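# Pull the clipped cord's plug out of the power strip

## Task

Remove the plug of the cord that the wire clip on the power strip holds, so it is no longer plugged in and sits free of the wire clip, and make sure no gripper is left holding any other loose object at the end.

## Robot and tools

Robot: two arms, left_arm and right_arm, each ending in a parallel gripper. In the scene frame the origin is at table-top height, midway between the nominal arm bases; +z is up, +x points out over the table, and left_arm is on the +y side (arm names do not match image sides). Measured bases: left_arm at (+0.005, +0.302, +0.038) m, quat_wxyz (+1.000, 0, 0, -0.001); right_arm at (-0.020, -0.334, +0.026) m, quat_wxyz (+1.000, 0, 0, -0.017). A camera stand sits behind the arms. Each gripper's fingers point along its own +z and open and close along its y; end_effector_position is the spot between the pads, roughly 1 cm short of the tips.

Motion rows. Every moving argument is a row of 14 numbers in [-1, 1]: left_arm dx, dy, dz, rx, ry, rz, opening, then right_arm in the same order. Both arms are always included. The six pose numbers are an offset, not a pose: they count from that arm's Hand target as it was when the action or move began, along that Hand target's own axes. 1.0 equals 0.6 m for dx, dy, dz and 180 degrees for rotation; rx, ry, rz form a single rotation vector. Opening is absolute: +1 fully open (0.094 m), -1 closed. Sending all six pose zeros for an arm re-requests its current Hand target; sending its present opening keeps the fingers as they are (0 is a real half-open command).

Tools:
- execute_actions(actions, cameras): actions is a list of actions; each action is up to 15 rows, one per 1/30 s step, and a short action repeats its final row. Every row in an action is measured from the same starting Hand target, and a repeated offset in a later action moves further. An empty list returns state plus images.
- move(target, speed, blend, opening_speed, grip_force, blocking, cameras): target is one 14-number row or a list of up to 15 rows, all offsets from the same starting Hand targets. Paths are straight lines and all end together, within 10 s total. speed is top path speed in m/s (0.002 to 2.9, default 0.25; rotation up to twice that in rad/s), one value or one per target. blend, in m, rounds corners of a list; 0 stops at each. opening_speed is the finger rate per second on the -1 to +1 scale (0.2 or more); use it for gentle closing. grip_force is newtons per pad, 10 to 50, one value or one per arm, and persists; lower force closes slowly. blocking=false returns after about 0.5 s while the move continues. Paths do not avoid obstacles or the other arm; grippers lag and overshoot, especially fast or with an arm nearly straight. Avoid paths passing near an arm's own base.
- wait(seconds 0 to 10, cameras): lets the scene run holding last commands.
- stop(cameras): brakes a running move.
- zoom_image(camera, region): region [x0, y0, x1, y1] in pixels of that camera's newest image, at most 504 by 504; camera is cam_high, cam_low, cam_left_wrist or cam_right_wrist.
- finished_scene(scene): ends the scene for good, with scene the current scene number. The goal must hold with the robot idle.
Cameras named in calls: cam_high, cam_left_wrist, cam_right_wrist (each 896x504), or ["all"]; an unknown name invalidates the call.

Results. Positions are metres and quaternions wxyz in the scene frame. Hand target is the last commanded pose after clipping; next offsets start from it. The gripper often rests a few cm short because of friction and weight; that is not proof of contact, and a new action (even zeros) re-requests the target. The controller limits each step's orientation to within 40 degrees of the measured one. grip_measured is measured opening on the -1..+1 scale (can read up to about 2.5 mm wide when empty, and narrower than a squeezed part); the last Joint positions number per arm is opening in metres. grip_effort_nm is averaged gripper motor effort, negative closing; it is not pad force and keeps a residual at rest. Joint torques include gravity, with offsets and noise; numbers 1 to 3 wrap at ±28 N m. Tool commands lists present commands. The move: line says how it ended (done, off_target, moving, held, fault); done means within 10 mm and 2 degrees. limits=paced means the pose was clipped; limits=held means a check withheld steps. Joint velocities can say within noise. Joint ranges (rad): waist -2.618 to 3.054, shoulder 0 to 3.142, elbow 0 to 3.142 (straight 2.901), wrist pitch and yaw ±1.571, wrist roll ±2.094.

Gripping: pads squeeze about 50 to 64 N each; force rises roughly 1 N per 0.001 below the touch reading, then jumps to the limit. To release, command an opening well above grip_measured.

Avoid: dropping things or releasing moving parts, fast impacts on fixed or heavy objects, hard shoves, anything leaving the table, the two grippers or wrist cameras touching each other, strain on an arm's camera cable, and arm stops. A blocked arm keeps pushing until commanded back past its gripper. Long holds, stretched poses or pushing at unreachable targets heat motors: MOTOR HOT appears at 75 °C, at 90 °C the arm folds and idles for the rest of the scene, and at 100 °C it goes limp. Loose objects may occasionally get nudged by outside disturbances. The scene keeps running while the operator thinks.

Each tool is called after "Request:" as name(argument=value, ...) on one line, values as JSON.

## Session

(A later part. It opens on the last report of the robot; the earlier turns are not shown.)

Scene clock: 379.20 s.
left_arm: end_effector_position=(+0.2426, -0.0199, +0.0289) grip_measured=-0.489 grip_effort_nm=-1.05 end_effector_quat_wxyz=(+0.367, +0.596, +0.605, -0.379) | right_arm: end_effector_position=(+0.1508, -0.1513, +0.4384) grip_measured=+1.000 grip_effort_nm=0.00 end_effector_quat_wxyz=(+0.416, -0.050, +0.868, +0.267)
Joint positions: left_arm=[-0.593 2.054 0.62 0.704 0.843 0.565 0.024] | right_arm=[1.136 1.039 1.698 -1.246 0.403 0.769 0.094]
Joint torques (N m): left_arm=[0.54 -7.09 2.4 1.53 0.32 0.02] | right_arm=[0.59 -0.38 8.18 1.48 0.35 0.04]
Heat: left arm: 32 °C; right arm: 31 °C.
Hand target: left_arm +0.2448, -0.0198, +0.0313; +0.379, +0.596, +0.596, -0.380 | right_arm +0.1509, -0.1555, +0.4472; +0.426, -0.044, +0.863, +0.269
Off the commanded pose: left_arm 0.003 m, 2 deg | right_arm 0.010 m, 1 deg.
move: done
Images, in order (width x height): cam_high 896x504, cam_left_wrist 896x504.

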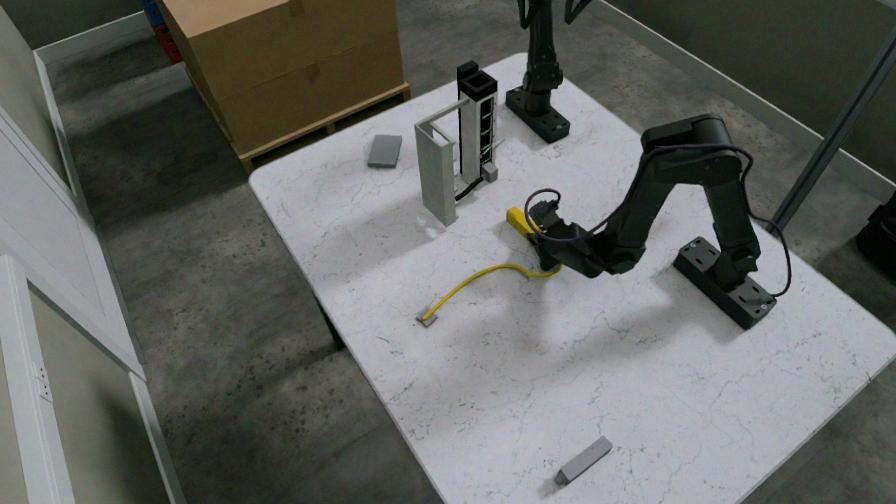

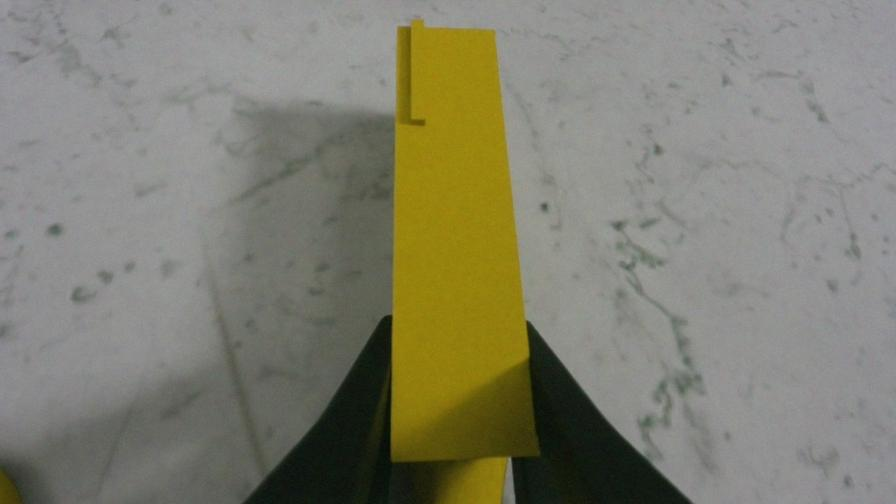

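Request:
move(target=[[0.0121,0,0.0057,0,0,0,-0.62, 0,0,0,0,0,0,1],[0.0121,0,0.0057,0,0,0,-0.1, 0,0,0,0,0,0,1]], speed=0.05, opening_speed=0.5, cameras=["cam_high","cam_left_wrist"])

Request:
zoom_image(camera="cam_high", region=[450, 110, 640, 280])

Scene clock: 392.40 s.
left_arm: end_effector_position=(+0.2431, -0.0226, +0.0271) grip_measured=-0.102 grip_effort_nm=0.05 end_effector_quat_wxyz=(+0.378, +0.599, +0.593, -0.384) | right_arm: end_effector_position=(+0.1508, -0.1513, +0.4384) grip_measured=+1.000 grip_effort_nm=0.00 end_effector_quat_wxyz=(+0.416, -0.050, +0.868, +0.267)
Joint positions: left_arm=[-0.593 2.09 0.62 0.771 0.86 0.565 0.042] | right_arm=[1.136 1.039 1.698 -1.246 0.403 0.769 0.094]
Joint torques (N m): left_arm=[0.96 -6.69 2.24 1.33 0.15 -0.03] | right_arm=[0.65 -0.35 8.17 1.48 0.35 0.03]
Heat: left arm: 33 °C; right arm: 31 °C.
Hand target: left_arm +0.2449, -0.0198, +0.0234; +0.380, +0.596, +0.596, -0.380 | right_arm +0.1509, -0.1555, +0.4472; +0.426, -0.044, +0.863, +0.269
Off the commanded pose: left_arm 0.005 m, 1 deg | right_arm 0.010 m, 1 deg.
move: done
Images, in order (width x height): cam_high 896x504, cam_left_wrist 896x504.

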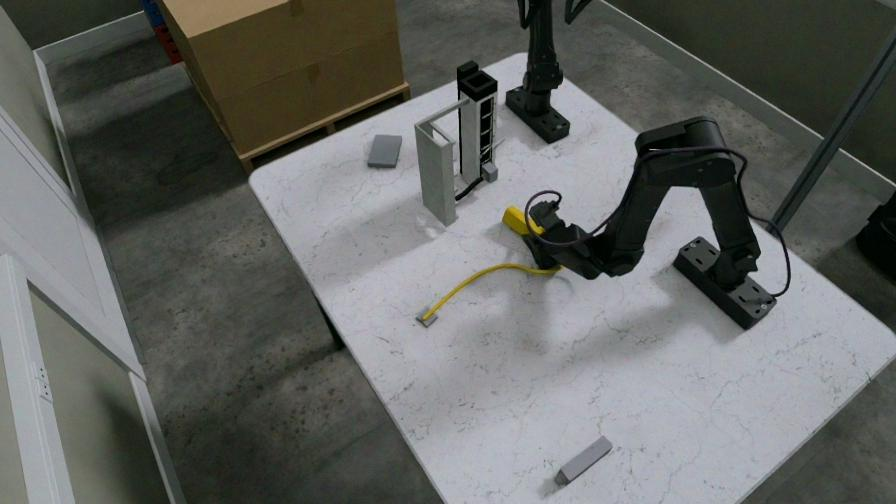

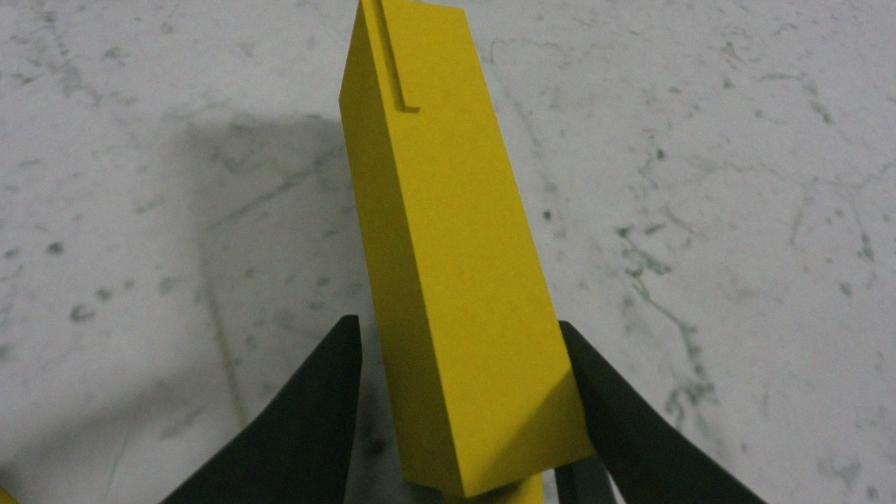

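Scaled by 2.653.

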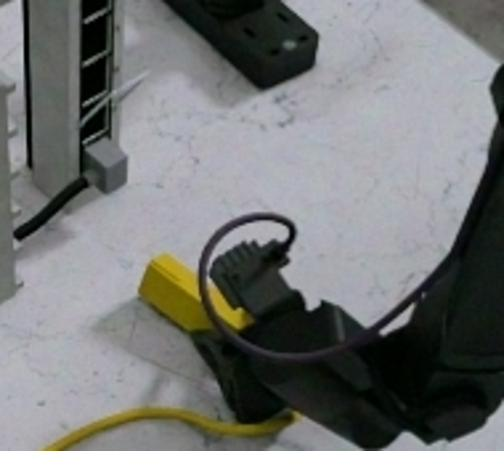

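Request:
move(target=[[0,0,0,0,0,0,0.6, 0,0,0,0,0,0,1],[-0.152,0,-0.1077,0,0,0,0.6, 0,0,0,0,0,0,1]], speed=0.1, opening_speed=0.6, cameras=["all"])

Request:
zoom_image(camera="cam_high", region=[400, 90, 640, 290])

Scene clock: 403.63 s.
left_arm: end_effector_position=(+0.2396, +0.0033, +0.1159) grip_measured=+0.598 grip_effort_nm=0.06 end_effector_quat_wxyz=(+0.361, +0.593, +0.614, -0.377) | right_arm: end_effector_position=(+0.1508, -0.1513, +0.4384) grip_measured=+1.000 grip_effort_nm=0.00 end_effector_quat_wxyz=(+0.416, -0.050, +0.868, +0.267)
Joint positions: left_arm=[-0.533 1.642 0.653 0.197 0.875 0.621 0.075] | right_arm=[1.136 1.039 1.698 -1.246 0.403 0.769 0.094]
Joint torques (N m): left_arm=[0.95 -7.69 5.86 1.02 0.55 0.07] | right_arm=[0.61 -0.39 8.1 1.49 0.34 0.02]
Heat: left arm: 33 °C; right arm: 31 °C.
Hand target: left_arm +0.2449, +0.0002, +0.1332; +0.379, +0.596, +0.596, -0.380 | right_arm +0.1509, -0.1555, +0.4472; +0.426, -0.044, +0.863, +0.269
Off the commanded pose: left_arm 0.019 m, 3 deg | right_arm 0.010 m, 1 deg.
move: off_target (left_arm)

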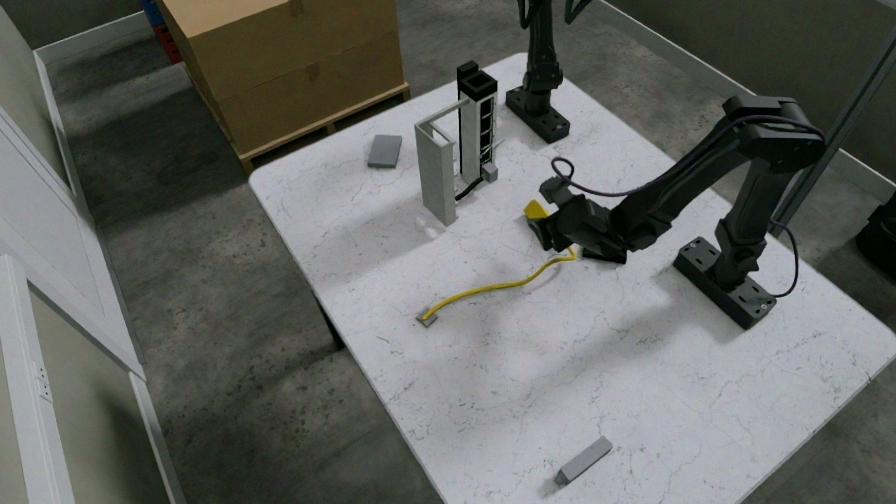

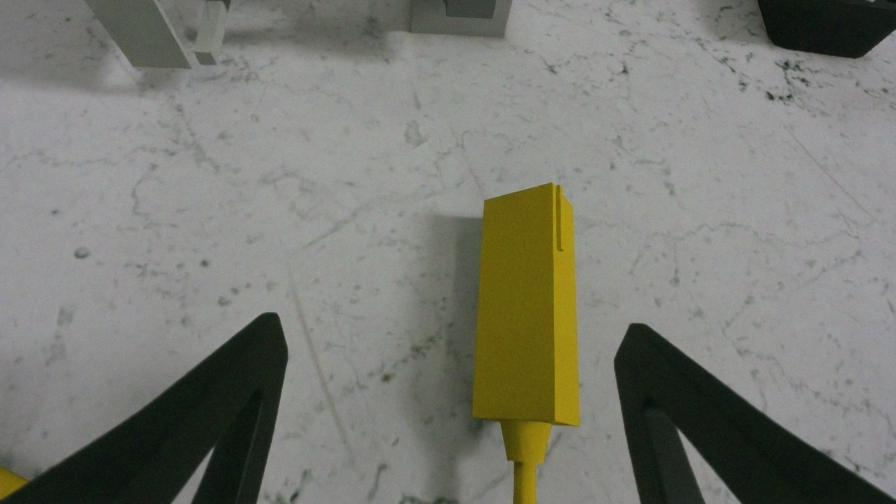

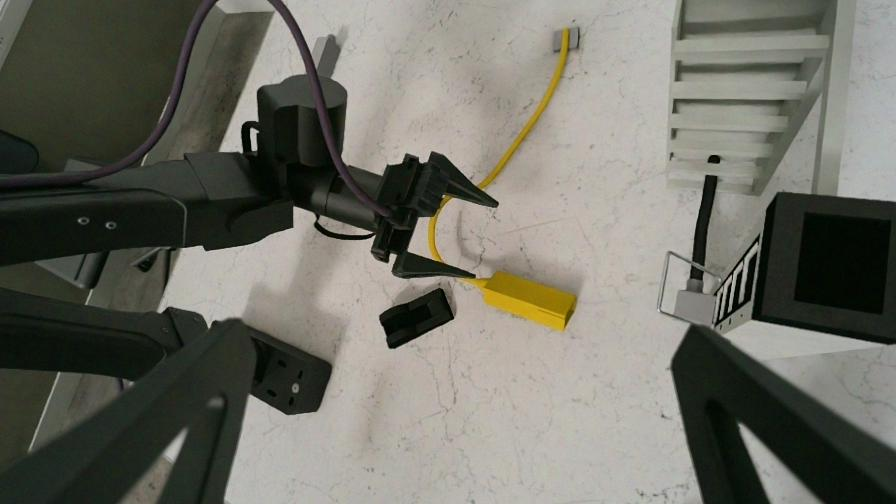

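Scaled by 2.100.

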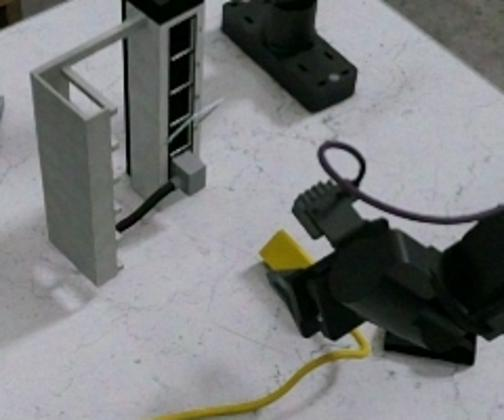

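Request:
finished_scene(scene=2)

The scene is finished: the task was done.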